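# Unload finished part, load raw blank, restart machine

## Task

The machine's cycle is over. Open its two sliding doors by their handles, push the vise knob in to open the jaws, take the finished part out and set it in the tray labelled DONE. Pick a blank from the tray labelled RAW, lay it flat on the jaw ledges so it sits entirely between the jaw ends, and pull the knob out to clamp it. Slide both doors shut, then press CYCLE START on the small box at the control panel right of the doors (its green lamp lights only when a part is clamped and both doors are closed). It counts as started when the doors lock and the green lamp on the signal tower above the panel lights. The robot must not tip over or be left leaning.

## Robot and tools

ROBOT. A TidyBot++: a mobile base 0.54 m long, 0.50 m wide, 0.38 m tall on four driven casters, carrying one seven-joint arm with a two-finger gripper. The shoulder sits 0.12 m ahead of the base centre at 0.68 m height. Segments: upper arm 0.42 m, forearm 0.31 m, hand 0.31 m to the hand point. The arm starts folded, hand down, reaching up to 0.08 m past the base front. Cameras: base_camera (fixed on the base, 644x364) and wrist_camera (fisheye on the hand, 644x476, looking along the hand).

FRAMES. Base frame: origin on the floor below the base centre, x ahead, y to the left, z up, metres. hand_pose and hand_target use it; the hand point is midway between the finger pads, the hand's z axis runs out along the fingers and the fingers close along its y axis. base_odometry is in the frame the base had at scene start, counts only wheel rotation (slip looks like travel), heading in rad, left positive, -3.142 to 3.142. base_tilt is in degrees, forward and right positive.

move. One action plus optional cameras and blocking. Parts of an action:
- base: an object with any of translate_m (metres, forward positive, -2 to 2), strafe_m (metres, left positive, -2 to 2), rotate_rad (radians, counter-clockwise from above positive, -6.3 to 6.3). All are offsets from where the base last reported itself, along its axes at the start of the command.
- joints: an object of absolute targets by name. joint_1_rad (any angle; positive turns the arm clockwise seen from above, opposite to heading), joint_2_rad (-2.249 to 2.249, shoulder, 0 is upright), joint_3_rad (any angle), joint_4_rad (-2.579 to 2.579, elbow, 0 straight), joint_5_rad (any), joint_6_rad (-2.099 to 2.099, wrist), joint_7_rad (any; with hand down, positive is counter-clockwise from above, at 1.57 the fingers part left-right), gripper_pos (0 fully open, about 85 mm gap; 1 fully closed). Unbounded joints go the short way, so turn more than half a revolution in steps.
- target: one flat list of seven numbers, an absolute hand pose in the base frame: x, y, z in metres then quaternion qw, qx, qy, qz. With target, joints may only contain gripper_pos.
- speeds: caps for this action only: translate_m and strafe_m 0.05 to 0.5 m/s (give just one when both move), rotate_rad 0.1 to 1.57 rad/s.
- cameras: list of base_camera, wrist_camera or all; [] for none. blocking: true (default) returns when everything is still; false returns in about half a second while motion continues.
A move with no action just reports state and images.

wait(seconds 0 to 10, cameras) lets time pass without new commands. stop(cameras) brakes all your running motions. zoom_image(camera, region [x0, y0, x1, y1] in pixels, at most 504x504) enlarges part of that camera's latest image. finished_scene(scene) ends the current scene permanently; call it only once the machine is running.

RESULTS. Lines include base_odometry, base_tilt, joint_positions, hand_pose, hand_target, motor_effort (percent of max, peak in brackets), motor temperatures, and statuses: base_status, joint_status, hand_status. Words: done; moving; off_target (stopped short, may still push); not_followed or "joint command not followed"/"pose unreachable" (a check held back the arm, cause given); contact_stop and time_out (unplanned stops; later calls in that reply are skipped); torque_fault (arm frozen 10 s); limit_stop_at_motor_heat; ARM HIT; MOTOR HOT; on_its_own for things the robot did unprompted. The pictures line lists the image order.

PRACTICE. A target often lands within about 3 cm; correct by adding (wanted minus measured hand_pose) to the last target's x, y, z. To keep the hand still, resend hand_target, not hand_pose. A held object makes the arm sag; fix it the same way and never command a joint to its own current reading while loaded. Out-of-reach poses wander up to 10 s and end in time_out. A pointing-down hand reaches roughly 0.94 m high at most, and only near the base. Gripper at 1 reading done means it holds nothing; off_target means it grips something. Closed fingertips stick 20 mm past the hand point. Trust the camera images over hand_pose for fine placement.

AVOID. Tipping: never drive or turn while the raised arm is caught on something, do not swing an extended arm sideways, do not reach far over furniture right in front from the folded pose. Pulling the arm back or backing away rights a lean. The arm does not avoid the machine or base and keeps pushing when blocked, which heats motors (sinks at 75 C) or faults torque. Do not drop or fling parts, slam doors, strike things, squeeze a part hard while it still rests on a surface, or yank and twist the gripper. Loose objects may occasionally get nudged by the scene.

Each tool is called after "Emit:" as name([rows], argument=value, ...), one row to a line, values as JSON.

## Session

Emit:
move()

Scene clock: 0.00 s.
Motor temperatures (°C): [35 37 33 37 41 48 45]
base_odometry: x=+0.000 y=+0.000 heading=+0.000
base_tilt: forward=-0.1 right=-0.3
base_status: not commanded
joint_positions: joint_1_rad=+0.015 joint_2_rad=-0.347 joint_3_rad=+3.172 joint_4_rad=-2.554 joint_5_rad=-0.018 joint_6_rad=-0.922 joint_7_rad=+1.600 gripper_pos=+0.000
joint_status: not commanded
motor_effort: joint_1_rad=+0 joint_2_rad=-1 joint_3_rad=+1 joint_4_rad=+11 joint_5_rad=+0 joint_6_rad=-1 joint_7_rad=+0
hand_pose: x=+0.2335 y=+0.0018 z=+0.5797 quat_wxyz=(-0.012, +1.000, -0.013, +0.007) (m; base frame)
hand_target: x=+0.2336 y=+0.0018 z=+0.5798 quat_wxyz=(-0.012, +1.000, -0.013, +0.007) (m; base frame)
hand_status: not commanded
pictures: base_camera, wrist_camera

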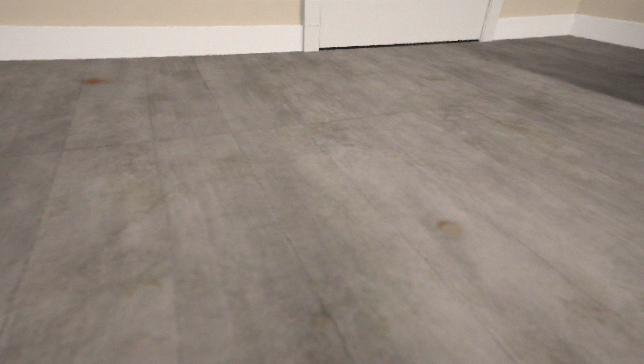

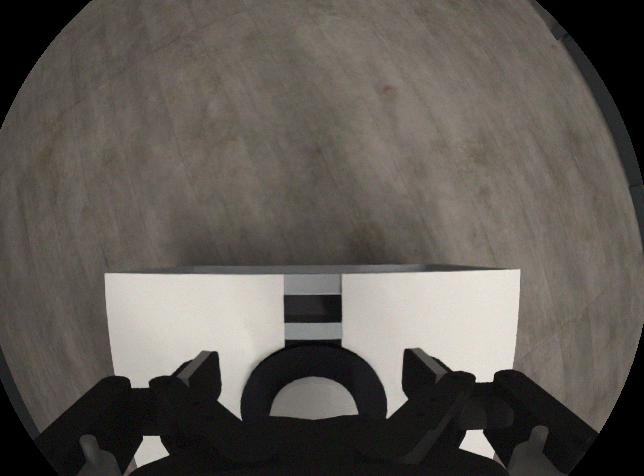

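Emit:
move(joints={"joint_6_rad":0.5})

Emit:
move(base={"rotate_rad":-1.57})

Emit:
move(base={"rotate_rad":-1.57}, cameras=["wrist_camera"])

Emit:
move(base={"rotate_rad":-1.57}, cameras=["wrist_camera"])

Scene clock: 6.10 s.
Motor temperatures (°C): [35 37 33 37 41 48 45]
move: done
base_odometry: x=+0.000 y=+0.000 heading=+0.000
base_tilt: forward=-0.1 right=-0.3
base_status: not commanded
joint_positions: joint_1_rad=+0.015 joint_2_rad=-0.347 joint_3_rad=+3.172 joint_4_rad=-2.554 joint_5_rad=-0.018 joint_6_rad=+0.423 joint_7_rad=+1.600 gripper_pos=+0.000
joint_status: all done
motor_effort: joint_1_rad=+0(1) joint_2_rad=-7(8) joint_3_rad=+1(2) joint_4_rad=+17(18) joint_5_rad=+0(0) joint_6_rad=+8(9) joint_7_rad=+0(1)
hand_pose: x=+0.5329 y=-0.0204 z=+0.8251 quat_wxyz=(+0.016, +0.778, -0.018, +0.628) (m; base frame)
hand_target: x=+0.5371 y=-0.0213 z=+0.8488 quat_wxyz=(+0.018, +0.753, -0.018, +0.657) (m; base frame)
hand_status: not commanded
pictures: base_camera, wrist_camera
camera_calibration:
wrist_camera: T_world_to_cam=[[-0.0825979, -0.996583, -0.000200662, 0.020931], [-0.245724, 0.020561, -0.969122, 0.982802], [0.965814, -0.0799981, -0.246583, -0.174082], [0, 0, 0, 1]] pos_world=[0.411358, -0.0132742, 0.909534]

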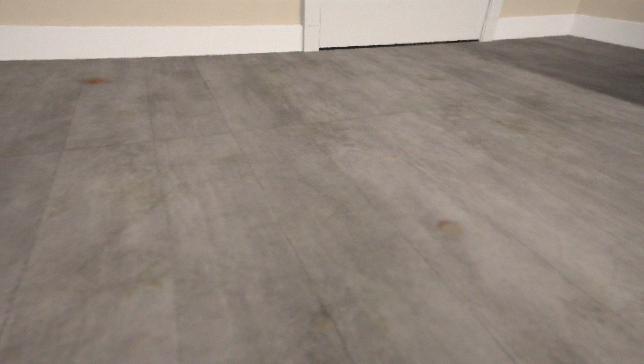

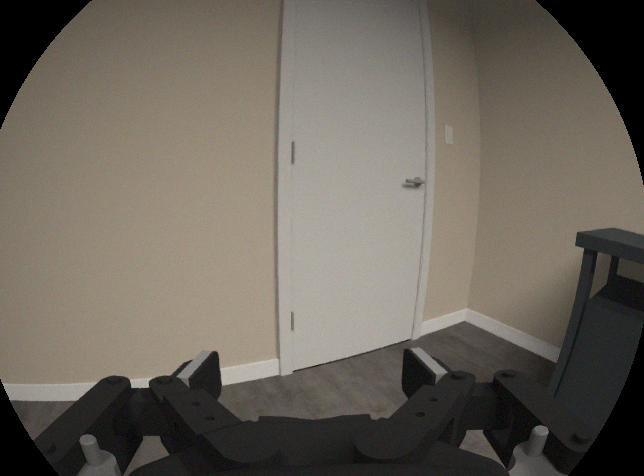

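Scene clock: 8.47 s.
Motor temperatures (°C): [35 37 33 37 41 48 45]
move: done
base_odometry: x=+0.000 y=+0.000 heading=-1.570
base_tilt: forward=-0.1 right=-0.3
base_status: done
joint_positions: joint_1_rad=+0.015 joint_2_rad=-0.347 joint_3_rad=+3.172 joint_4_rad=-2.554 joint_5_rad=-0.018 joint_6_rad=+0.424 joint_7_rad=+1.600 gripper_pos=+0.000
joint_status: not commanded
motor_effort: joint_1_rad=+0(1) joint_2_rad=-6(8) joint_3_rad=+1(2) joint_4_rad=+17(18) joint_5_rad=+0(1) joint_6_rad=+8(9) joint_7_rad=-1(1)
hand_pose: x=+0.5330 y=-0.0204 z=+0.8254 quat_wxyz=(+0.016, +0.778, -0.017, +0.628) (m; base frame)
hand_target: x=+0.5371 y=-0.0213 z=+0.8488 quat_wxyz=(+0.018, +0.753, -0.018, +0.657) (m; base frame)
hand_status: not commanded
pictures: base_camera, wrist_camera
camera_calibration:
wrist_camera: T_world_to_cam=[[-0.0825585, -0.996586, -0.000223368, 0.0209487], [-0.244959, 0.02051, -0.969316, 0.9828], [0.966012, -0.0799706, -0.245816, -0.17481], [0, 0, 0, 1]] pos_world=[0.411344, -0.0132597, 0.909678]

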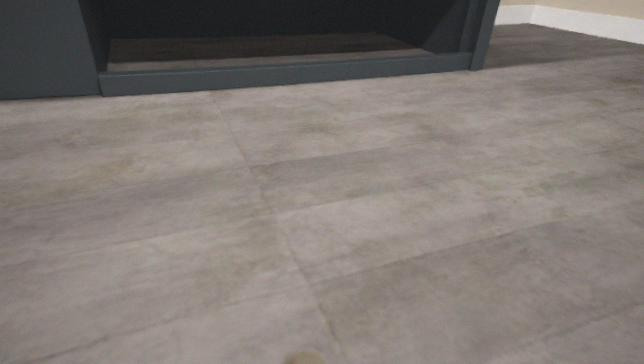

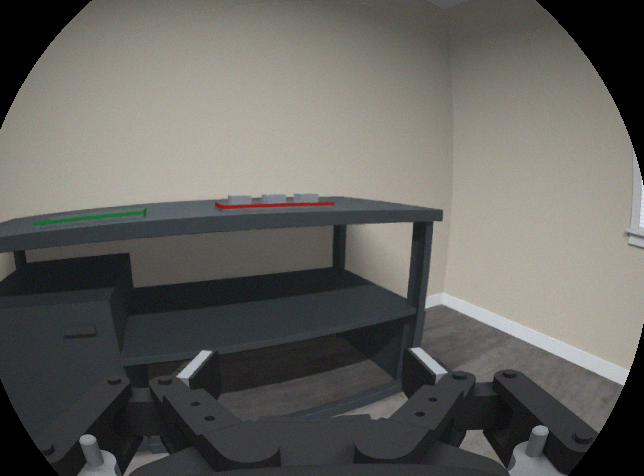

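Scene clock: 10.77 s.
Motor temperatures (°C): [35 37 33 38 41 48 45]
move: done
base_odometry: x=+0.000 y=+0.000 heading=-3.139
base_tilt: forward=-0.1 right=-0.3
base_status: done
joint_positions: joint_1_rad=+0.015 joint_2_rad=-0.347 joint_3_rad=+3.172 joint_4_rad=-2.554 joint_5_rad=-0.018 joint_6_rad=+0.424 joint_7_rad=+1.600 gripper_pos=+0.000
joint_status: not commanded
motor_effort: joint_1_rad=+0(1) joint_2_rad=-6(8) joint_3_rad=+1(3) joint_4_rad=+17(18) joint_5_rad=+0(1) joint_6_rad=+8(9) joint_7_rad=+0(1)
hand_pose: x=+0.5330 y=-0.0205 z=+0.8255 quat_wxyz=(+0.016, +0.778, -0.018, +0.628) (m; base frame)
hand_target: x=+0.5371 y=-0.0213 z=+0.8488 quat_wxyz=(+0.018, +0.753, -0.018, +0.657) (m; base frame)
hand_status: not commanded
pictures: wrist_camera
camera_calibration:
wrist_camera: T_world_to_cam=[[-0.0826275, -0.99658, -0.000235601, 0.0209689], [-0.244545, 0.0205047, -0.969421, 0.982799], [0.966111, -0.0800432, -0.245403, -0.175201], [0, 0, 0, 1]] pos_world=[0.411335, -0.0132784, 0.909756]

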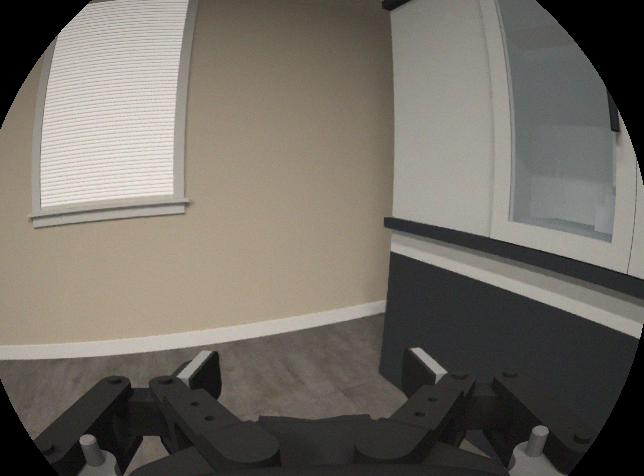

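Scene clock: 13.07 s.
Motor temperatures (°C): [35 37 33 38 41 48 45]
move: done
base_odometry: x=+0.000 y=+0.000 heading=+1.574
base_tilt: forward=-0.1 right=-0.3
base_status: done
joint_positions: joint_1_rad=+0.015 joint_2_rad=-0.347 joint_3_rad=+3.172 joint_4_rad=-2.554 joint_5_rad=-0.018 joint_6_rad=+0.424 joint_7_rad=+1.600 gripper_pos=+0.000
joint_status: not commanded
motor_effort: joint_1_rad=+0(1) joint_2_rad=-6(8) joint_3_rad=+1(2) joint_4_rad=+17(18) joint_5_rad=+0(1) joint_6_rad=+8(9) joint_7_rad=+0(1)
hand_pose: x=+0.5330 y=-0.0205 z=+0.8255 quat_wxyz=(+0.016, +0.778, -0.018, +0.628) (m; base frame)
hand_target: x=+0.5371 y=-0.0213 z=+0.8488 quat_wxyz=(+0.018, +0.753, -0.018, +0.657) (m; base frame)
hand_status: not commanded
pictures: wrist_camera
camera_calibration:
wrist_camera: T_world_to_cam=[[-0.0826905, -0.996575, -0.000240845, 0.0209816], [-0.244367, 0.0205106, -0.969466, 0.982798], [0.966151, -0.0801067, -0.245226, -0.175369], [0, 0, 0, 1]] pos_world=[0.411331, -0.0132962, 0.909789]

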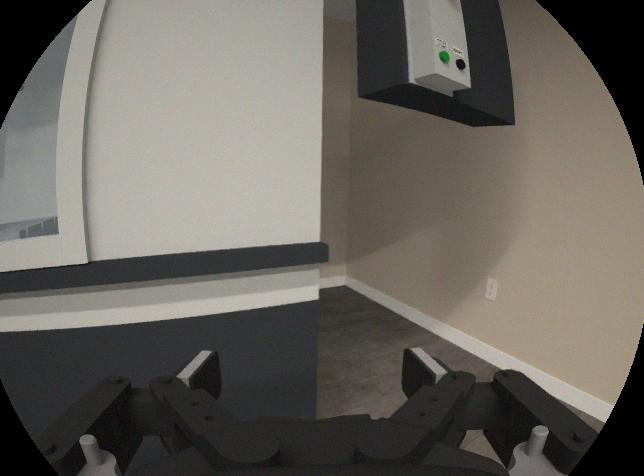

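Emit:
move(base={"translate_m":-0.5,"strafe_m":0.6})

Scene clock: 18.63 s.
Motor temperatures (°C): [35 37 33 38 41 48 45]
move: done
base_odometry: x=-0.599 y=-0.502 heading=+1.574
base_tilt: forward=-0.1 right=-0.3
base_status: done
joint_positions: joint_1_rad=+0.015 joint_2_rad=-0.347 joint_3_rad=+3.172 joint_4_rad=-2.554 joint_5_rad=-0.018 joint_6_rad=+0.426 joint_7_rad=+1.600 gripper_pos=+0.000
joint_status: not commanded
motor_effort: joint_1_rad=+0(1) joint_2_rad=-7(9) joint_3_rad=+1(2) joint_4_rad=+18(18) joint_5_rad=+0(1) joint_6_rad=+8(9) joint_7_rad=+0(1)
hand_pose: x=+0.5332 y=-0.0205 z=+0.8259 quat_wxyz=(+0.017, +0.777, -0.018, +0.629) (m; base frame)
hand_target: x=+0.5371 y=-0.0213 z=+0.8488 quat_wxyz=(+0.018, +0.753, -0.018, +0.657) (m; base frame)
hand_status: not commanded
pictures: base_camera, wrist_camera
camera_calibration:
wrist_camera: T_world_to_cam=[[-0.0827274, -0.996572, -0.000266561, 0.0210167], [-0.24315, 0.0204437, -0.969773, 0.982778], [0.966455, -0.0801621, -0.244007, -0.176585], [0, 0, 0, 1]] pos_world=[0.411362, -0.0133024, 0.909989]

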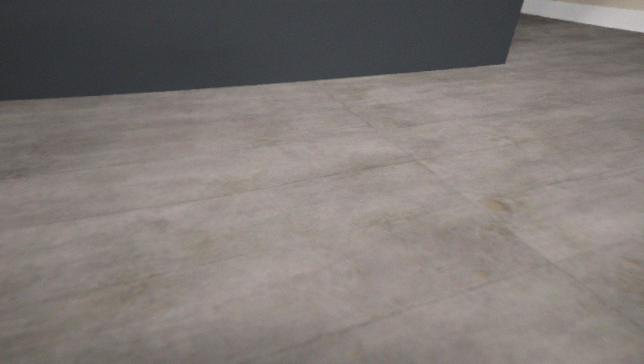

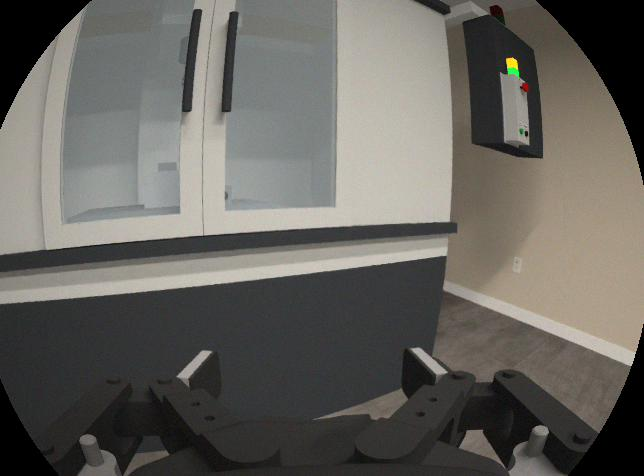

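Emit:
move(base={"rotate_rad":0.412})

Scene clock: 24.33 s.
Motor temperatures (°C): [35 37 33 38 41 48 45]
move: done
base_odometry: x=-0.599 y=-0.502 heading=+1.986
base_tilt: forward=-0.1 right=-0.3
base_status: done
joint_positions: joint_1_rad=+0.015 joint_2_rad=-0.347 joint_3_rad=+3.172 joint_4_rad=-2.554 joint_5_rad=-0.018 joint_6_rad=+0.426 joint_7_rad=+1.600 gripper_pos=+0.000
joint_status: not commanded
motor_effort: joint_1_rad=+0(1) joint_2_rad=-6(8) joint_3_rad=+1(3) joint_4_rad=+17(18) joint_5_rad=+0(1) joint_6_rad=+8(9) joint_7_rad=+0(1)
hand_pose: x=+0.5332 y=-0.0205 z=+0.8259 quat_wxyz=(+0.017, +0.777, -0.018, +0.629) (m; base frame)
hand_target: x=+0.5371 y=-0.0213 z=+0.8488 quat_wxyz=(+0.018, +0.753, -0.018, +0.657) (m; base frame)
hand_status: not commanded
pictures: base_camera, wrist_camera
camera_calibration:
wrist_camera: T_world_to_cam=[[-0.0827274, -0.996572, -0.000266561, 0.0210167], [-0.24315, 0.0204437, -0.969773, 0.982778], [0.966455, -0.0801621, -0.244007, -0.176585], [0, 0, 0, 1]] pos_world=[0.411362, -0.0133024, 0.909989]

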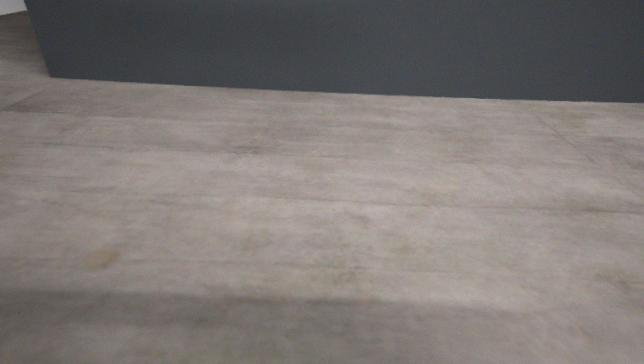

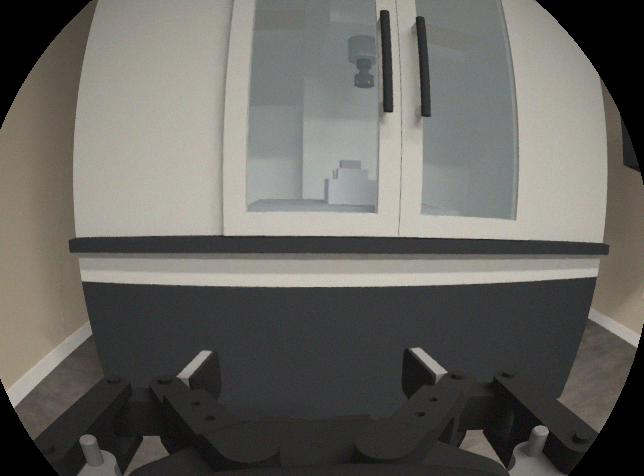

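Emit:
move(base={"rotate_rad":0.027,"strafe_m":-0.4}, joints={"joint_1_rad":0,"joint_2_rad":0,"joint_3_rad":3.1416,"joint_4_rad":-1.41,"joint_5_rad":0,"joint_6_rad":-0.16,"joint_7_rad":1.571})

Scene clock: 40.93 s.
Motor temperatures (°C): [35 37 33 38 41 48 45]
move: done
base_odometry: x=-0.232 y=-0.341 heading=+2.013
base_tilt: forward=-0.1 right=-0.3
base_status: done
joint_positions: joint_1_rad=+0.014 joint_2_rad=-0.017 joint_3_rad=+3.164 joint_4_rad=-1.440 joint_5_rad=-0.018 joint_6_rad=-0.093 joint_7_rad=+1.600 gripper_pos=+0.000
joint_status: all done
motor_effort: joint_1_rad=+0(2) joint_2_rad=-23(23) joint_3_rad=+1(4) joint_4_rad=+20(21) joint_5_rad=+0(1) joint_6_rad=+8(10) joint_7_rad=+0(2)
hand_pose: x=+0.7336 y=-0.0208 z=+1.1657 quat_wxyz=(+0.017, +0.688, -0.008, +0.726) (m; base frame)
hand_target: x=+0.7406 y=+0.0014 z=+1.1531 quat_wxyz=(+0.000, +0.707, +0.000, +0.707) (m; base frame)
hand_status: not commanded
pictures: base_camera, wrist_camera
camera_calibration:
wrist_camera: T_world_to_cam=[[-0.0680029, -0.997684, -0.00178101, 0.0283574], [0.0184446, 0.000527643, -0.99983, 1.20373], [0.997515, -0.0680242, 0.018366, -0.61583], [0, 0, 0, 1]] pos_world=[0.594025, -0.0142348, 1.21489]

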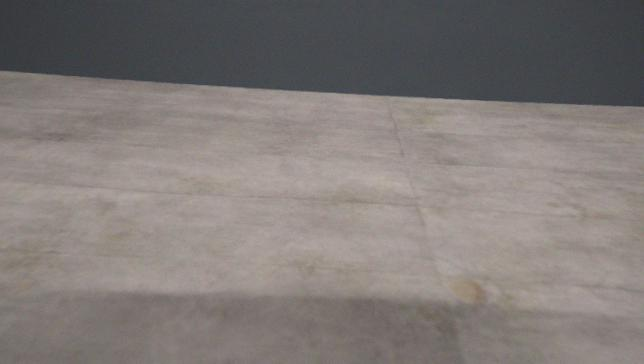

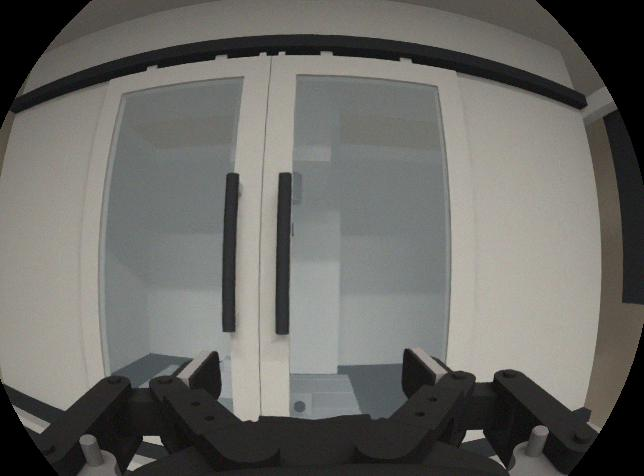

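Emit:
move(base={"translate_m":0.36,"strafe_m":0.078}, joints={"joint_7_rad":0.03,"gripper_pos":1})

Scene clock: 51.60 s.
Motor temperatures (°C): [35 37 33 38 41 48 45]
move: done
base_odometry: x=-0.457 y=-0.048 heading=+2.013
base_tilt: forward=-0.1 right=-0.3
base_status: done
joint_positions: joint_1_rad=+0.014 joint_2_rad=+0.009 joint_3_rad=+3.163 joint_4_rad=-1.437 joint_5_rad=-0.018 joint_6_rad=-0.100 joint_7_rad=+0.102 gripper_pos=+0.999
joint_status: all done
motor_effort: joint_1_rad=+0(1) joint_2_rad=-23(28) joint_3_rad=+1(2) joint_4_rad=+20(22) joint_5_rad=+1(1) joint_6_rad=+8(9) joint_7_rad=+0(1)
hand_pose: x=+0.7456 y=-0.0199 z=+1.1501 quat_wxyz=(-0.476, +0.506, -0.481, +0.535) (m; base frame)
hand_target: x=+0.7406 y=+0.0014 z=+1.1531 quat_wxyz=(-0.493, +0.507, -0.492, +0.508) (m; base frame)
hand_status: not commanded
pictures: base_camera, wrist_camera
camera_calibration:
wrist_camera: T_world_to_cam=[[-0.00958378, -0.0733482, -0.99726, 1.14977], [-0.00101878, 0.997306, -0.0733418, 0.15673], [0.999954, 0.0003131, -0.00963269, -0.595665], [0, 0, 0, 1]] pos_world=[0.606816, -0.071788, 1.15238]

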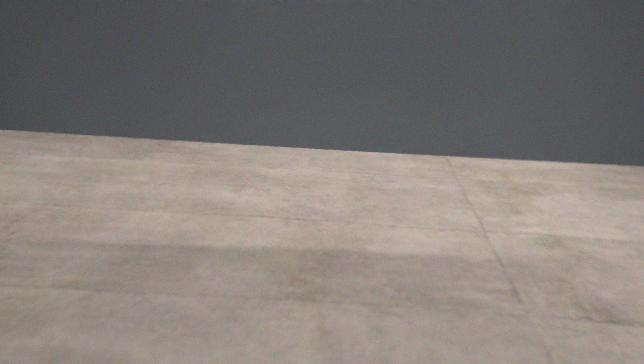

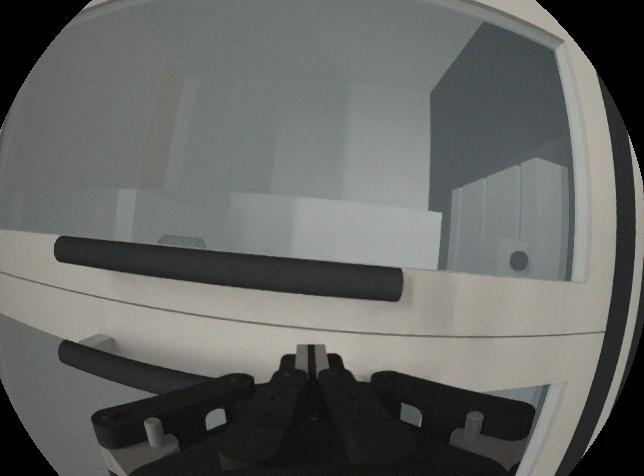

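Emit:
move(base={"translate_m":0.15,"strafe_m":0.01}, speeds={"translate_m":0.15}, cameras=["wrist_camera"])

Scene clock: 58.40 s.
Motor temperatures (°C): [35 37 33 38 41 48 45]
move: done
base_odometry: x=-0.530 y=+0.083 heading=+2.013
base_tilt: forward=-0.1 right=-0.3
base_status: done
joint_positions: joint_1_rad=+0.014 joint_2_rad=-0.032 joint_3_rad=+3.163 joint_4_rad=-1.440 joint_5_rad=-0.018 joint_6_rad=-0.136 joint_7_rad=+0.102 gripper_pos=+0.999
joint_status: not commanded
motor_effort: joint_1_rad=-1(2) joint_2_rad=-15(25) joint_3_rad=+0(2) joint_4_rad=+23(27) joint_5_rad=+0(1) joint_6_rad=+12(16) joint_7_rad=+0(1)
hand_pose: x=+0.7270 y=-0.0193 z=+1.1614 quat_wxyz=(-0.476, +0.506, -0.481, +0.535) (m; base frame)
hand_target: x=+0.7406 y=+0.0014 z=+1.1531 quat_wxyz=(-0.493, +0.507, -0.492, +0.508) (m; base frame)
hand_status: not commanded
pictures: wrist_camera
camera_calibration:
wrist_camera: T_world_to_cam=[[-0.00941124, -0.0722372, -0.997343, 1.16091], [-0.00184322, 0.997387, -0.072223, 0.156289], [0.999954, 0.00115861, -0.00951979, -0.577051], [0, 0, 0, 1]] pos_world=[0.588238, -0.0713509, 1.16362]

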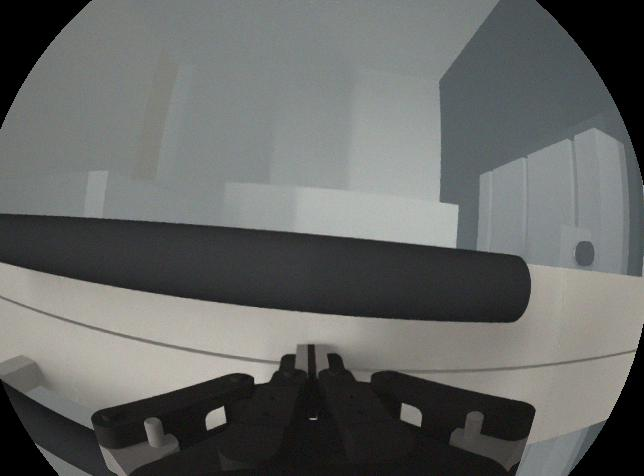

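Emit:
move(base={"translate_m":-0.03}, cameras=[])

Emit:
move(base={"strafe_m":0.15}, speeds={"strafe_m":0.12}, cameras=["wrist_camera"])

Scene clock: 62.03 s.
Motor temperatures (°C): [35 37 33 38 41 48 45]
move: done
base_odometry: x=-0.517 y=+0.056 heading=+2.013
base_tilt: forward=-0.1 right=-0.3
base_status: done
joint_positions: joint_1_rad=+0.013 joint_2_rad=+0.000 joint_3_rad=+3.162 joint_4_rad=-1.428 joint_5_rad=-0.018 joint_6_rad=-0.136 joint_7_rad=+0.102 gripper_pos=+0.999
joint_status: not commanded
motor_effort: joint_1_rad=+0(2) joint_2_rad=-23(26) joint_3_rad=+1(2) joint_4_rad=+20(23) joint_5_rad=+0(0) joint_6_rad=+8(11) joint_7_rad=+0(1)
hand_pose: x=+0.7414 y=-0.0186 z=+1.1491 quat_wxyz=(-0.472, +0.512, -0.485, +0.530) (m; base frame)
hand_target: x=+0.7406 y=+0.0014 z=+1.1531 quat_wxyz=(-0.493, +0.507, -0.492, +0.508) (m; base frame)
hand_status: not commanded
pictures: none
No camera images: "cameras" was empty.

Scene clock: 64.03 s.
Motor temperatures (°C): [35 37 33 38 41 48 45]
move: done
base_odometry: x=-0.653 y=-0.008 heading=+2.013
base_tilt: forward=-0.1 right=-0.3
base_status: done
joint_positions: joint_1_rad=+0.049 joint_2_rad=+0.002 joint_3_rad=+3.196 joint_4_rad=-1.426 joint_5_rad=-0.017 joint_6_rad=-0.137 joint_7_rad=+0.100 gripper_pos=+0.999
joint_status: not commanded
motor_effort: joint_1_rad=-8(19) joint_2_rad=-21(26) joint_3_rad=-6(16) joint_4_rad=+21(23) joint_5_rad=+0(1) joint_6_rad=+9(10) joint_7_rad=+0(1)
hand_pose: x=+0.7397 y=-0.0623 z=+1.1493 quat_wxyz=(-0.453, +0.494, -0.503, +0.546) (m; base frame)
hand_target: x=+0.7406 y=+0.0014 z=+1.1531 quat_wxyz=(-0.493, +0.507, -0.492, +0.508) (m; base frame)
hand_status: not commanded
pictures: wrist_camera
camera_calibration:
wrist_camera: T_world_to_cam=[[-0.0340755, -0.0686155, -0.997061, 1.16399], [0.0653239, 0.995354, -0.0707305, 0.146799], [0.997282, -0.0675421, -0.0294349, -0.569277], [0, 0, 0, 1]] pos_world=[0.597804, -0.1047, 1.15419]

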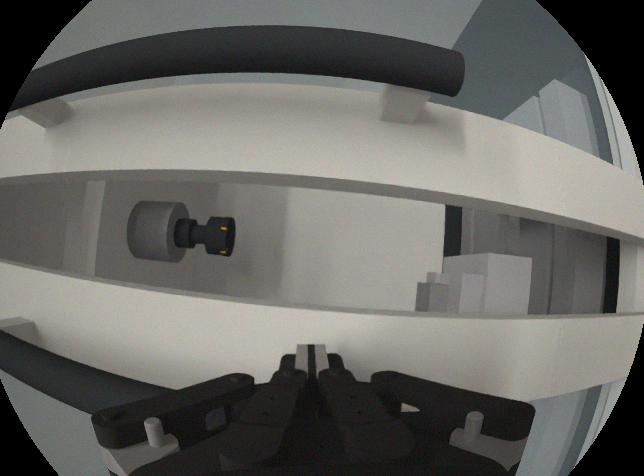

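Works. Continue.

Emit:
move(base={"strafe_m":0.4}, speeds={"strafe_m":0.15}, cameras=["wrist_camera"])

Scene clock: 68.97 s.
Motor temperatures (°C): [35 37 33 38 41 48 45]
move: done
base_odometry: x=-1.014 y=-0.179 heading=+2.012
base_tilt: forward=-0.2 right=-0.3
base_status: done
joint_positions: joint_1_rad=+0.081 joint_2_rad=+0.006 joint_3_rad=+3.225 joint_4_rad=-1.424 joint_5_rad=-0.017 joint_6_rad=-0.137 joint_7_rad=+0.099 gripper_pos=+0.999
joint_status: not commanded
motor_effort: joint_1_rad=-16(22) joint_2_rad=-25(27) joint_3_rad=-13(18) joint_4_rad=+21(22) joint_5_rad=-1(2) joint_6_rad=+8(9) joint_7_rad=-1(1)
hand_pose: x=+0.7369 y=-0.1001 z=+1.1484 quat_wxyz=(-0.436, +0.479, -0.518, +0.559) (m; base frame)
hand_target: x=+0.7406 y=+0.0014 z=+1.1531 quat_wxyz=(-0.493, +0.507, -0.492, +0.508) (m; base frame)
hand_status: not commanded
pictures: wrist_camera
camera_calibration:
wrist_camera: T_world_to_cam=[[-0.0396651, -0.0661217, -0.997023, 1.16467], [0.125629, 0.98956, -0.0706247, 0.139365], [0.991284, -0.128056, -0.0309443, -0.568906], [0, 0, 0, 1]] pos_world=[0.592636, -0.133751, 1.15345]

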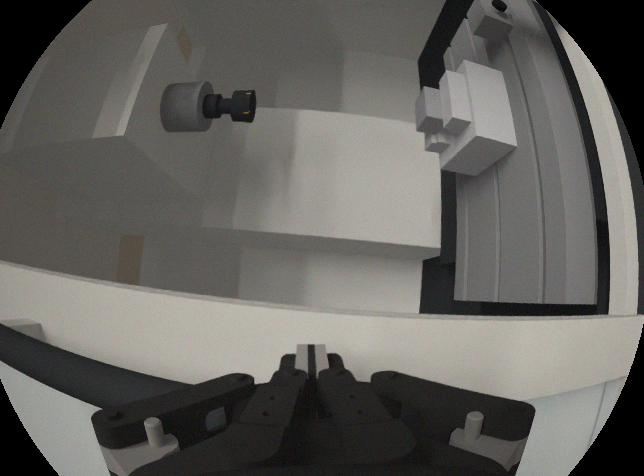

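Emit:
move(base={"strafe_m":-0.06}, cameras=[])

Emit:
move(base={"translate_m":-0.25,"strafe_m":-0.35}, cameras=[])

Emit:
move(joints={"joint_1_rad":-0.015,"joint_2_rad":-0.35,"joint_3_rad":3.12,"joint_4_rad":-1.45,"joint_5_rad":0,"joint_6_rad":-0.9,"joint_7_rad":1.54,"gripper_pos":0})

Scene clock: 73.23 s.
Motor temperatures (°C): [35 37 33 38 41 48 45]
move: done
base_odometry: x=-0.960 y=-0.154 heading=+2.013
base_tilt: forward=-0.1 right=-0.3
base_status: done
joint_positions: joint_1_rad=+0.032 joint_2_rad=+0.004 joint_3_rad=+3.179 joint_4_rad=-1.423 joint_5_rad=-0.017 joint_6_rad=-0.137 joint_7_rad=+0.099 gripper_pos=+0.999
joint_status: not commanded
motor_effort: joint_1_rad=-6(17) joint_2_rad=-23(26) joint_3_rad=-4(14) joint_4_rad=+21(23) joint_5_rad=+0(1) joint_6_rad=+8(11) joint_7_rad=+0(1)
hand_pose: x=+0.7423 y=-0.0412 z=+1.1494 quat_wxyz=(-0.463, +0.502, -0.495, +0.538) (m; base frame)
hand_target: x=+0.7406 y=+0.0014 z=+1.1531 quat_wxyz=(-0.493, +0.507, -0.492, +0.508) (m; base frame)
hand_status: not commanded
pictures: none
No camera images: "cameras" was empty.

Scene clock: 75.43 s.
Motor temperatures (°C): [35 37 33 38 41 48 45]
move: done
base_odometry: x=-0.537 y=-0.230 heading=+2.012
base_tilt: forward=-0.1 right=-0.3
base_status: done
joint_positions: joint_1_rad=+0.006 joint_2_rad=+0.003 joint_3_rad=+3.153 joint_4_rad=-1.423 joint_5_rad=-0.017 joint_6_rad=-0.137 joint_7_rad=+0.099 gripper_pos=+0.999
joint_status: not commanded
motor_effort: joint_1_rad=+0(6) joint_2_rad=-22(25) joint_3_rad=+1(4) joint_4_rad=+20(21) joint_5_rad=+0(1) joint_6_rad=+9(9) joint_7_rad=+0(1)
hand_pose: x=+0.7428 y=-0.0088 z=+1.1501 quat_wxyz=(-0.477, +0.515, -0.481, +0.526) (m; base frame)
hand_target: x=+0.7406 y=+0.0014 z=+1.1531 quat_wxyz=(-0.493, +0.507, -0.492, +0.508) (m; base frame)
hand_status: not commanded
pictures: none
No camera images: "cameras" was empty.

Scene clock: 77.63 s.
Motor temperatures (°C): [35 37 33 38 41 48 45]
move: done
base_odometry: x=-0.537 y=-0.230 heading=+2.012
base_tilt: forward=-0.1 right=-0.3
base_status: not commanded
joint_positions: joint_1_rad=+0.004 joint_2_rad=-0.343 joint_3_rad=+3.144 joint_4_rad=-1.427 joint_5_rad=-0.017 joint_6_rad=-0.832 joint_7_rad=+1.464 gripper_pos=+0.000
joint_status: all done
motor_effort: joint_1_rad=+0(1) joint_2_rad=-8(25) joint_3_rad=+1(3) joint_4_rad=+18(21) joint_5_rad=+0(1) joint_6_rad=+8(10) joint_7_rad=+0(1)
hand_pose: x=+0.5482 y=+0.0020 z=+1.1199 quat_wxyz=(-0.038, +0.817, -0.048, +0.574) (m; base frame)
hand_target: x=+0.5373 y=+0.0192 z=+1.0900 quat_wxyz=(-0.015, +0.841, +0.004, +0.540) (m; base frame)
hand_status: not commanded
pictures: base_camera, wrist_camera
camera_calibration:
wrist_camera: T_world_to_cam=[[-0.0696202, -0.990912, -0.115091, 0.166169], [-0.36977, 0.132787, -0.919586, 1.28413], [0.926511, -0.0214644, -0.375654, 0.0516114], [0, 0, 0, 1]] pos_world=[0.438583, -0.00474876, 1.21938]

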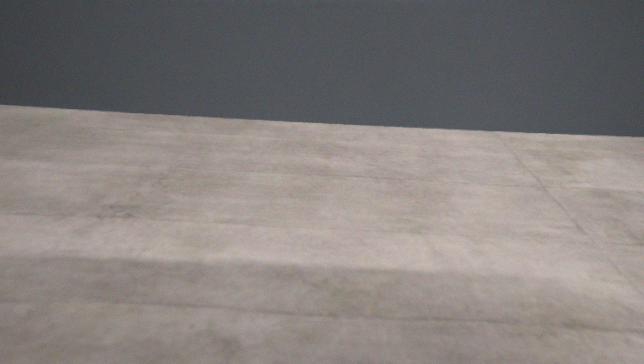

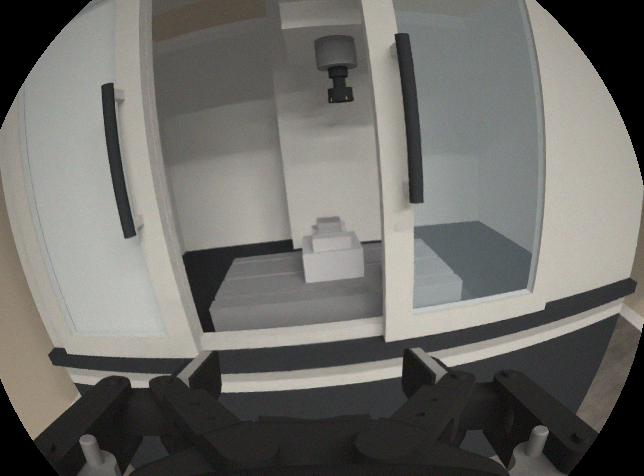

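Emit:
zoom_image(camera="wrist_camera", region=[200, 180, 500, 360])

Scaled by 1.680.

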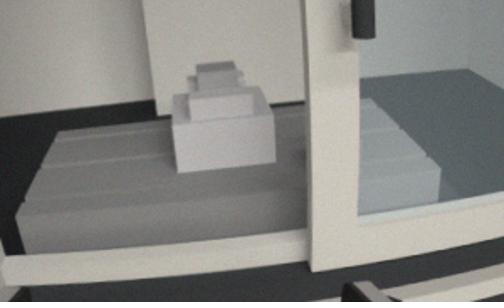

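Emit:
move(base={"strafe_m":-0.14}, joints={"joint_1_rad":-0.015,"joint_2_rad":0,"joint_3_rad":3.12,"joint_4_rad":-1.41,"joint_5_rad":0,"joint_6_rad":-0.16,"joint_7_rad":0,"gripper_pos":1}, cameras=["wrist_camera"])

Emit:
move(base={"translate_m":0.25}, cameras=[])

Emit:
move(base={"strafe_m":-0.53}, speeds={"strafe_m":0.15}, cameras=["wrist_camera"])

Scene clock: 88.77 s.
Motor temperatures (°C): [35 37 33 38 41 48 45]
move: done
base_odometry: x=-0.410 y=-0.170 heading=+2.012
base_tilt: forward=-0.1 right=-0.3
base_status: done
joint_positions: joint_1_rad=+0.000 joint_2_rad=-0.003 joint_3_rad=+3.136 joint_4_rad=-1.426 joint_5_rad=-0.017 joint_6_rad=-0.239 joint_7_rad=+0.076 gripper_pos=+0.999
joint_status: all done
motor_effort: joint_1_rad=-1(3) joint_2_rad=-22(25) joint_3_rad=+1(4) joint_4_rad=+20(21) joint_5_rad=+0(2) joint_6_rad=+9(10) joint_7_rad=+0(1)
hand_pose: x=+0.7385 y=+0.0064 z=+1.1205 quat_wxyz=(-0.465, +0.540, -0.504, +0.488) (m; base frame)
hand_target: x=+0.7399 y=+0.0241 z=+1.1531 quat_wxyz=(-0.509, +0.509, -0.491, +0.491) (m; base frame)
hand_status: not commanded
pictures: wrist_camera
camera_calibration:
wrist_camera: T_world_to_cam=[[-0.123434, -0.0487709, -0.991154, 1.19916], [-0.0501819, 0.99782, -0.0428496, 0.130459], [0.991083, 0.0444489, -0.125612, -0.452633], [0, 0, 0, 1]] pos_world=[0.60316, -0.0515714, 1.13728]

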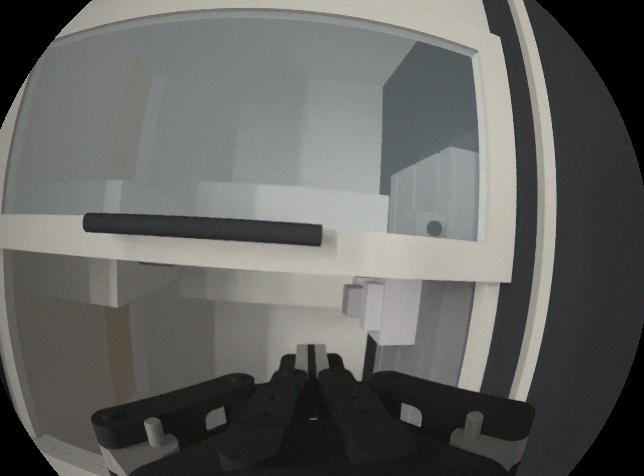

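Scene clock: 90.47 s.
Motor temperatures (°C): [35 37 33 38 41 48 45]
move: done
base_odometry: x=-0.517 y=+0.056 heading=+2.012
base_tilt: forward=-0.1 right=-0.3
base_status: done
joint_positions: joint_1_rad=+0.000 joint_2_rad=+0.009 joint_3_rad=+3.136 joint_4_rad=-1.426 joint_5_rad=-0.017 joint_6_rad=-0.234 joint_7_rad=+0.073 gripper_pos=+0.999
joint_status: not commanded
motor_effort: joint_1_rad=+0(1) joint_2_rad=-23(27) joint_3_rad=+1(1) joint_4_rad=+20(22) joint_5_rad=+0(0) joint_6_rad=+8(9) joint_7_rad=+0(1)
hand_pose: x=+0.7438 y=+0.0064 z=+1.1147 quat_wxyz=(-0.464, +0.541, -0.506, +0.486) (m; base frame)
hand_target: x=+0.7399 y=+0.0241 z=+1.1531 quat_wxyz=(-0.509, +0.509, -0.491, +0.491) (m; base frame)
hand_status: not commanded
pictures: none
No camera images: "cameras" was empty.

Scene clock: 94.73 s.
Motor temperatures (°C): [35 37 33 38 41 48 45]
move: done
base_odometry: x=-0.037 y=+0.282 heading=+2.012
base_tilt: forward=-0.1 right=-0.3
base_status: done
joint_positions: joint_1_rad=-0.069 joint_2_rad=+0.004 joint_3_rad=+3.060 joint_4_rad=-1.427 joint_5_rad=-0.017 joint_6_rad=-0.233 joint_7_rad=+0.070 gripper_pos=+0.999
joint_status: not commanded
motor_effort: joint_1_rad=+8(19) joint_2_rad=-20(27) joint_3_rad=+8(19) joint_4_rad=+20(25) joint_5_rad=+2(4) joint_6_rad=+8(13) joint_7_rad=+0(1)
hand_pose: x=+0.7335 y=+0.0958 z=+1.1174 quat_wxyz=(-0.500, +0.574, -0.466, +0.451) (m; base frame)
hand_target: x=+0.7399 y=+0.0241 z=+1.1531 quat_wxyz=(-0.509, +0.509, -0.491, +0.491) (m; base frame)
hand_status: not commanded
pictures: wrist_camera
camera_calibration:
wrist_camera: T_world_to_cam=[[-0.117859, -0.0608039, -0.991167, 1.19693], [-0.192951, 0.980503, -0.037206, 0.140947], [0.974104, 0.186862, -0.127293, -0.451403], [0, 0, 0, 1]] pos_world=[0.607978, 0.0189285, 1.13414]

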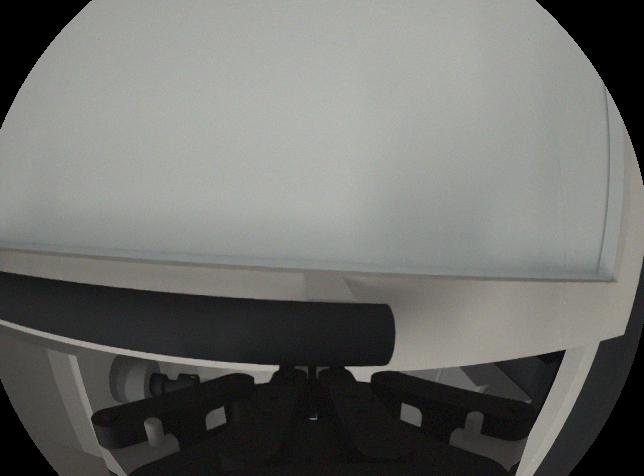

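Back out, return to center, and look.

Emit:
move(base={"strafe_m":0.1}, cameras=[])

Emit:
move(base={"translate_m":-0.25,"strafe_m":0.4}, cameras=[])

Emit:
move(joints={"joint_1_rad":-0.015,"joint_2_rad":0.0,"joint_3_rad":3.12,"joint_4_rad":-0.9,"joint_5_rad":0,"joint_6_rad":-1.2,"joint_7_rad":1.54,"gripper_pos":0})

Scene clock: 100.53 s.
Motor temperatures (°C): [35 37 33 38 41 48 45]
move: done
base_odometry: x=-0.128 y=+0.240 heading=+2.012
base_tilt: forward=-0.1 right=-0.3
base_status: done
joint_positions: joint_1_rad=-0.022 joint_2_rad=+0.004 joint_3_rad=+3.108 joint_4_rad=-1.427 joint_5_rad=-0.017 joint_6_rad=-0.233 joint_7_rad=+0.070 gripper_pos=+0.999
joint_status: not commanded
motor_effort: joint_1_rad=+0(8) joint_2_rad=-23(24) joint_3_rad=+1(9) joint_4_rad=+20(21) joint_5_rad=+0(2) joint_6_rad=+8(9) joint_7_rad=+0(1)
hand_pose: x=+0.7403 y=+0.0371 z=+1.1176 quat_wxyz=(-0.478, +0.551, -0.492, +0.475) (m; base frame)
hand_target: x=+0.7399 y=+0.0241 z=+1.1531 quat_wxyz=(-0.509, +0.509, -0.491, +0.491) (m; base frame)
hand_status: not commanded
pictures: none
No camera images: "cameras" was empty.

Scene clock: 102.70 s.
Motor temperatures (°C): [35 37 33 38 41 48 45]
move: done
base_odometry: x=-0.383 y=-0.157 heading=+2.013
base_tilt: forward=-0.1 right=-0.3
base_status: done
joint_positions: joint_1_rad=-0.022 joint_2_rad=+0.002 joint_3_rad=+3.108 joint_4_rad=-1.427 joint_5_rad=-0.017 joint_6_rad=-0.232 joint_7_rad=+0.070 gripper_pos=+0.999
joint_status: not commanded
motor_effort: joint_1_rad=+0(3) joint_2_rad=-23(25) joint_3_rad=+1(4) joint_4_rad=+20(21) joint_5_rad=+0(1) joint_6_rad=+9(9) joint_7_rad=+0(1)
hand_pose: x=+0.7396 y=+0.0366 z=+1.1188 quat_wxyz=(-0.478, +0.551, -0.492, +0.476) (m; base frame)
hand_target: x=+0.7399 y=+0.0241 z=+1.1531 quat_wxyz=(-0.509, +0.509, -0.491, +0.491) (m; base frame)
hand_status: not commanded
pictures: none
No camera images: "cameras" was empty.

Scene clock: 105.07 s.
Motor temperatures (°C): [35 37 33 38 41 48 45]
move: done
base_odometry: x=-0.383 y=-0.157 heading=+2.013
base_tilt: forward=-0.2 right=-0.3
base_status: not commanded
joint_positions: joint_1_rad=-0.022 joint_2_rad=+0.002 joint_3_rad=+3.108 joint_4_rad=-0.929 joint_5_rad=-0.017 joint_6_rad=-1.132 joint_7_rad=+1.464 gripper_pos=+0.000
joint_status: all done
motor_effort: joint_1_rad=+0(2) joint_2_rad=-18(25) joint_3_rad=+1(3) joint_4_rad=+17(22) joint_5_rad=+0(1) joint_6_rad=+8(10) joint_7_rad=+0(1)
hand_pose: x=+0.6448 y=+0.0350 z=+1.1435 quat_wxyz=(-0.050, +0.858, -0.021, +0.512) (m; base frame)
hand_target: x=+0.6333 y=+0.0202 z=+1.1408 quat_wxyz=(-0.017, +0.867, +0.003, +0.497) (m; base frame)
hand_status: not commanded
pictures: base_camera, wrist_camera
camera_calibration:
wrist_camera: T_world_to_cam=[[-0.0198657, -0.99467, -0.101174, 0.160462], [-0.507254, 0.0972302, -0.856294, 1.35468], [0.861568, 0.0343102, -0.506482, 0.161225], [0, 0, 0, 1]] pos_world=[0.551449, 0.0223597, 1.2579]

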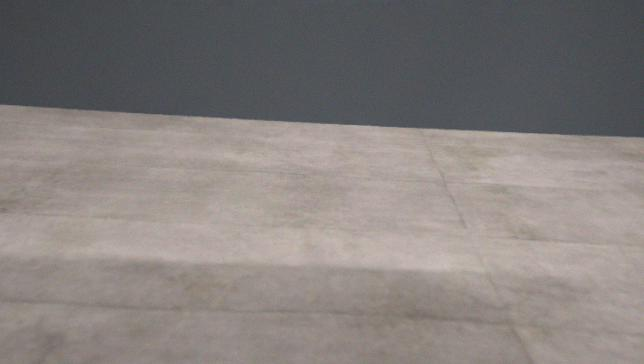

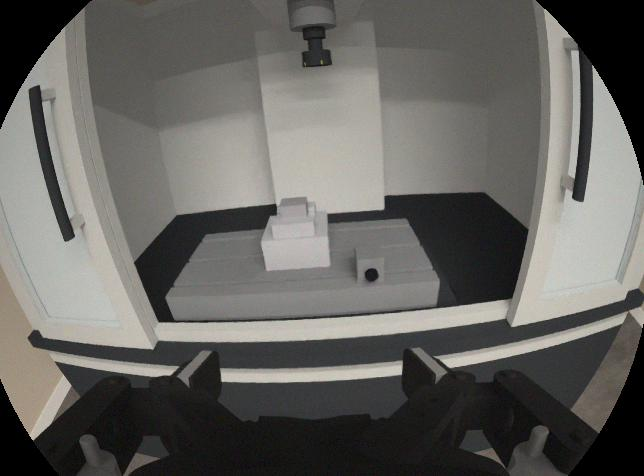

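Emit:
zoom_image(camera="wrist_camera", region=[240, 180, 410, 310])

Scaled by 2.965.

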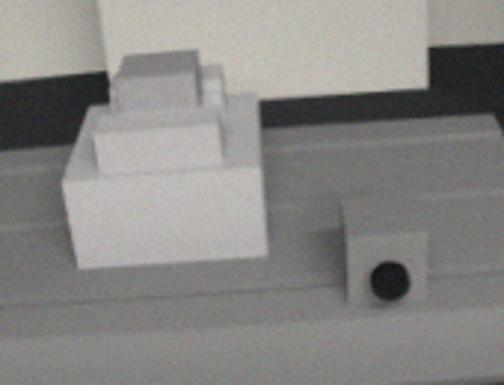

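Emit:
move(base={"translate_m":0.45,"strafe_m":0.06}, joints={"joint_2_rad":-0.3,"joint_4_rad":-1.0,"joint_6_rad":-1.6})

Emit:
zoom_image(camera="wrist_camera", region=[180, 150, 480, 400])

Scene clock: 120.27 s.
Motor temperatures (°C): [35 37 33 38 41 48 45]
move: done
base_odometry: x=-0.629 y=+0.224 heading=+2.013
base_tilt: forward=-0.1 right=-0.3
base_status: done
joint_positions: joint_1_rad=-0.022 joint_2_rad=-0.291 joint_3_rad=+3.108 joint_4_rad=-0.981 joint_5_rad=-0.017 joint_6_rad=-1.533 joint_7_rad=+1.468 gripper_pos=+0.000
joint_status: all done
motor_effort: joint_1_rad=+0(1) joint_2_rad=-4(19) joint_3_rad=+1(2) joint_4_rad=+14(18) joint_5_rad=+0(0) joint_6_rad=+7(8) joint_7_rad=-1(1)
hand_pose: x=+0.4444 y=+0.0284 z=+1.1383 quat_wxyz=(-0.038, +0.896, -0.017, +0.442) (m; base frame)
hand_target: x=+0.4288 y=+0.0152 z=+1.1167 quat_wxyz=(-0.011, +0.913, +0.004, +0.408) (m; base frame)
hand_status: not commanded
pictures: base_camera, wrist_camera
camera_calibration:
wrist_camera: T_world_to_cam=[[-0.0292764, -0.996989, -0.0718033, 0.120215], [-0.637421, 0.0739543, -0.766959, 1.20598], [0.769959, 0.0233152, -0.637667, 0.52187], [0, 0, 0, 1]] pos_world=[0.370415, 0.0184987, 1.26634]

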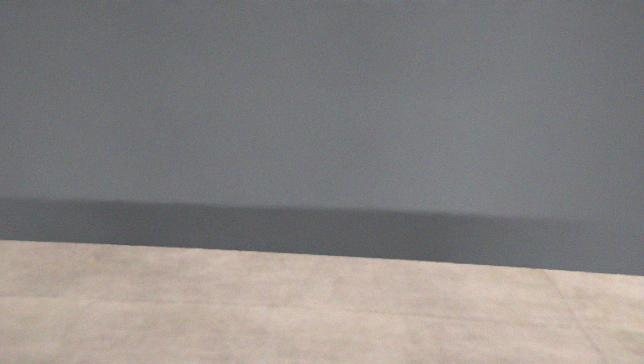

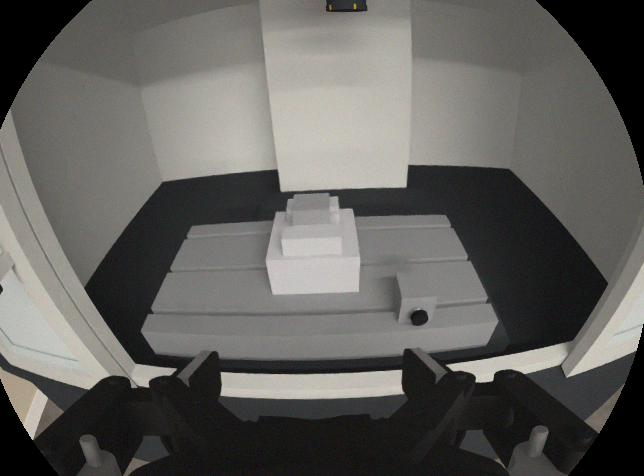

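Scaled by 1.680.

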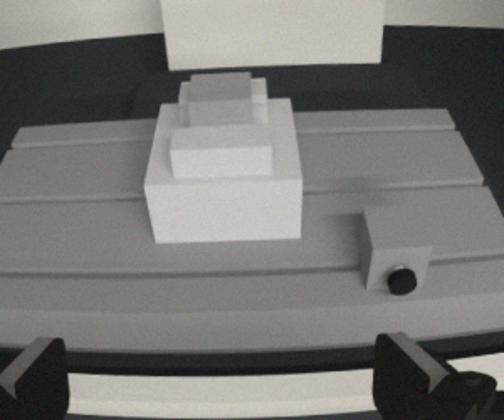

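Emit:
move(base={"translate_m":0.02,"strafe_m":-0.14}, joints={"joint_1_rad":-0.007,"joint_2_rad":-0.208,"joint_3_rad":3.132,"joint_4_rad":-2.05,"joint_5_rad":0,"joint_6_rad":-0.28,"joint_7_rad":1.6,"gripper_pos":1})

Scene clock: 150.43 s.
Motor temperatures (°C): [35 37 33 38 41 48 45]
move: done
base_odometry: x=-0.511 y=+0.302 heading=+2.013
base_tilt: forward=-0.1 right=-0.3
base_status: done
joint_positions: joint_1_rad=-0.022 joint_2_rad=-0.225 joint_3_rad=+3.115 joint_4_rad=-2.027 joint_5_rad=-0.017 joint_6_rad=-0.359 joint_7_rad=+1.527 gripper_pos=+0.999
joint_status: all done
motor_effort: joint_1_rad=+0(1) joint_2_rad=-13(15) joint_3_rad=+1(4) joint_4_rad=+19(21) joint_5_rad=+0(2) joint_6_rad=+7(9) joint_7_rad=+0(1)
hand_pose: x=+0.5889 y=+0.0266 z=+0.8465 quat_wxyz=(-0.025, +0.882, -0.002, +0.470) (m; base frame)
hand_target: x=+0.6000 y=+0.0096 z=+0.8462 quat_wxyz=(+0.004, +0.873, +0.020, +0.488) (m; base frame)
hand_status: not commanded
pictures: base_camera, wrist_camera
camera_calibration:
wrist_camera: T_world_to_cam=[[-0.0143295, -0.999204, -0.0372374, 0.0636157], [-0.587505, 0.0385484, -0.808302, 1.08097], [0.809094, 0.0102946, -0.587589, 0.159459], [0, 0, 0, 1]] pos_world=[0.506967, 0.0202539, 0.969812]

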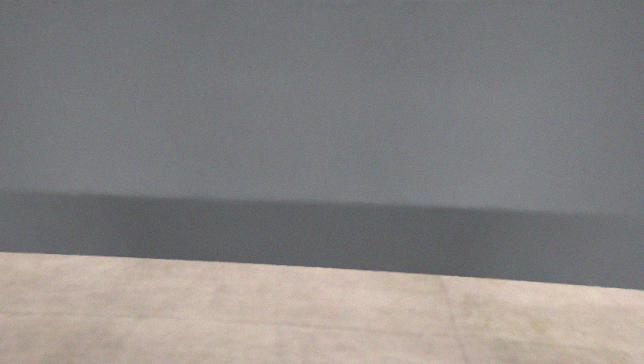

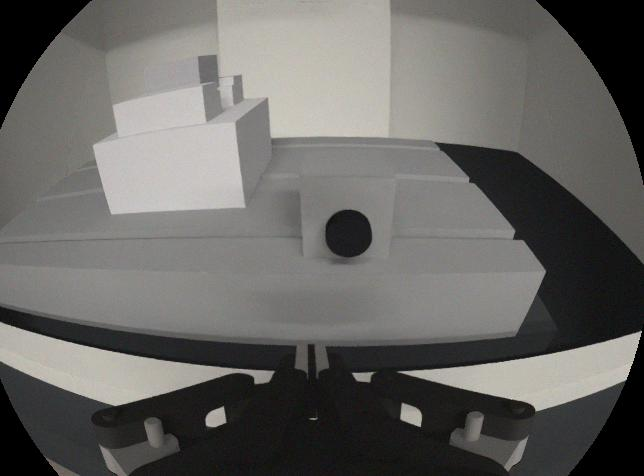

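Emit:
move(base={"translate_m":0.085,"strafe_m":-0.027}, speeds={"translate_m":0.1}, cameras=["wrist_camera"])

Scene clock: 156.47 s.
Motor temperatures (°C): [35 37 33 38 41 48 45]
move: done
base_odometry: x=-0.523 y=+0.390 heading=+2.013
base_tilt: forward=-0.2 right=-0.3
base_status: done
joint_positions: joint_1_rad=-0.026 joint_2_rad=-0.253 joint_3_rad=+3.112 joint_4_rad=-2.051 joint_5_rad=-0.017 joint_6_rad=-0.360 joint_7_rad=+1.528 gripper_pos=+0.999
joint_status: not commanded
motor_effort: joint_1_rad=+5(8) joint_2_rad=-5(14) joint_3_rad=+7(10) joint_4_rad=+22(26) joint_5_rad=+2(3) joint_6_rad=+12(19) joint_7_rad=+0(1)
hand_pose: x=+0.5778 y=+0.0298 z=+0.8455 quat_wxyz=(-0.026, +0.882, +0.002, +0.471) (m; base frame)
hand_target: x=+0.6000 y=+0.0096 z=+0.8462 quat_wxyz=(+0.004, +0.873, +0.020, +0.488) (m; base frame)
hand_status: not commanded
pictures: wrist_camera
camera_calibration:
wrist_camera: T_world_to_cam=[[-0.006114, -0.999358, -0.0352979, 0.060314], [-0.585505, 0.0321928, -0.81003, 1.07406], [0.810646, 0.0157146, -0.585326, 0.164854], [0, 0, 0, 1]] pos_world=[0.495599, 0.0231076, 0.968644]

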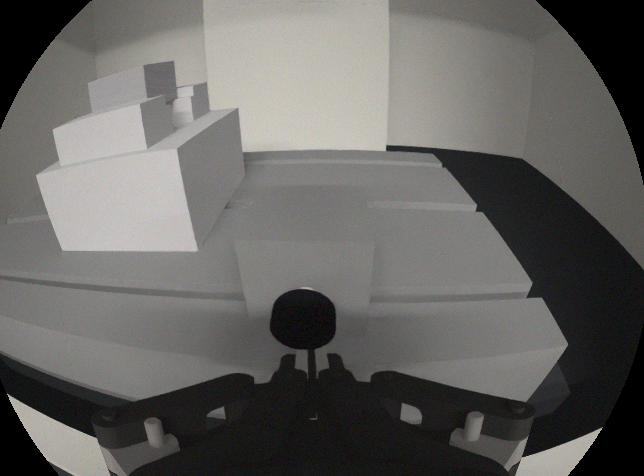

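Emit:
move(base={"translate_m":0.04}, speeds={"translate_m":0.08}, cameras=["wrist_camera"])

Scene clock: 159.83 s.
Motor temperatures (°C): [35 37 33 38 41 48 45]
move: done
base_odometry: x=-0.540 y=+0.426 heading=+2.013
base_tilt: forward=-0.2 right=-0.3
base_status: done
joint_positions: joint_1_rad=-0.028 joint_2_rad=-0.347 joint_3_rad=+3.110 joint_4_rad=-2.104 joint_5_rad=-0.017 joint_6_rad=-0.406 joint_7_rad=+1.528 gripper_pos=+0.999
joint_status: not commanded
motor_effort: joint_1_rad=+6(8) joint_2_rad=+15(19) joint_3_rad=+8(10) joint_4_rad=+30(32) joint_5_rad=+2(3) joint_6_rad=+26(30) joint_7_rad=+0(1)
hand_pose: x=+0.5420 y=+0.0296 z=+0.8454 quat_wxyz=(-0.025, +0.883, +0.004, +0.469) (m; base frame)
hand_target: x=+0.6000 y=+0.0096 z=+0.8462 quat_wxyz=(+0.004, +0.873, +0.020, +0.488) (m; base frame)
hand_status: not commanded
pictures: wrist_camera
camera_calibration:
wrist_camera: T_world_to_cam=[[-0.00327219, -0.999487, -0.0318551, 0.0553945], [-0.589275, 0.0276641, -0.807459, 1.05297], [0.807926, 0.0161292, -0.589063, 0.198429], [0, 0, 0, 1]] pos_world=[0.460352, 0.0230363, 0.96888]

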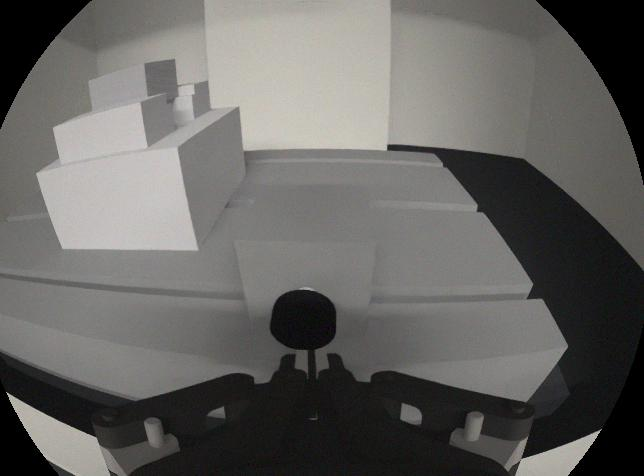

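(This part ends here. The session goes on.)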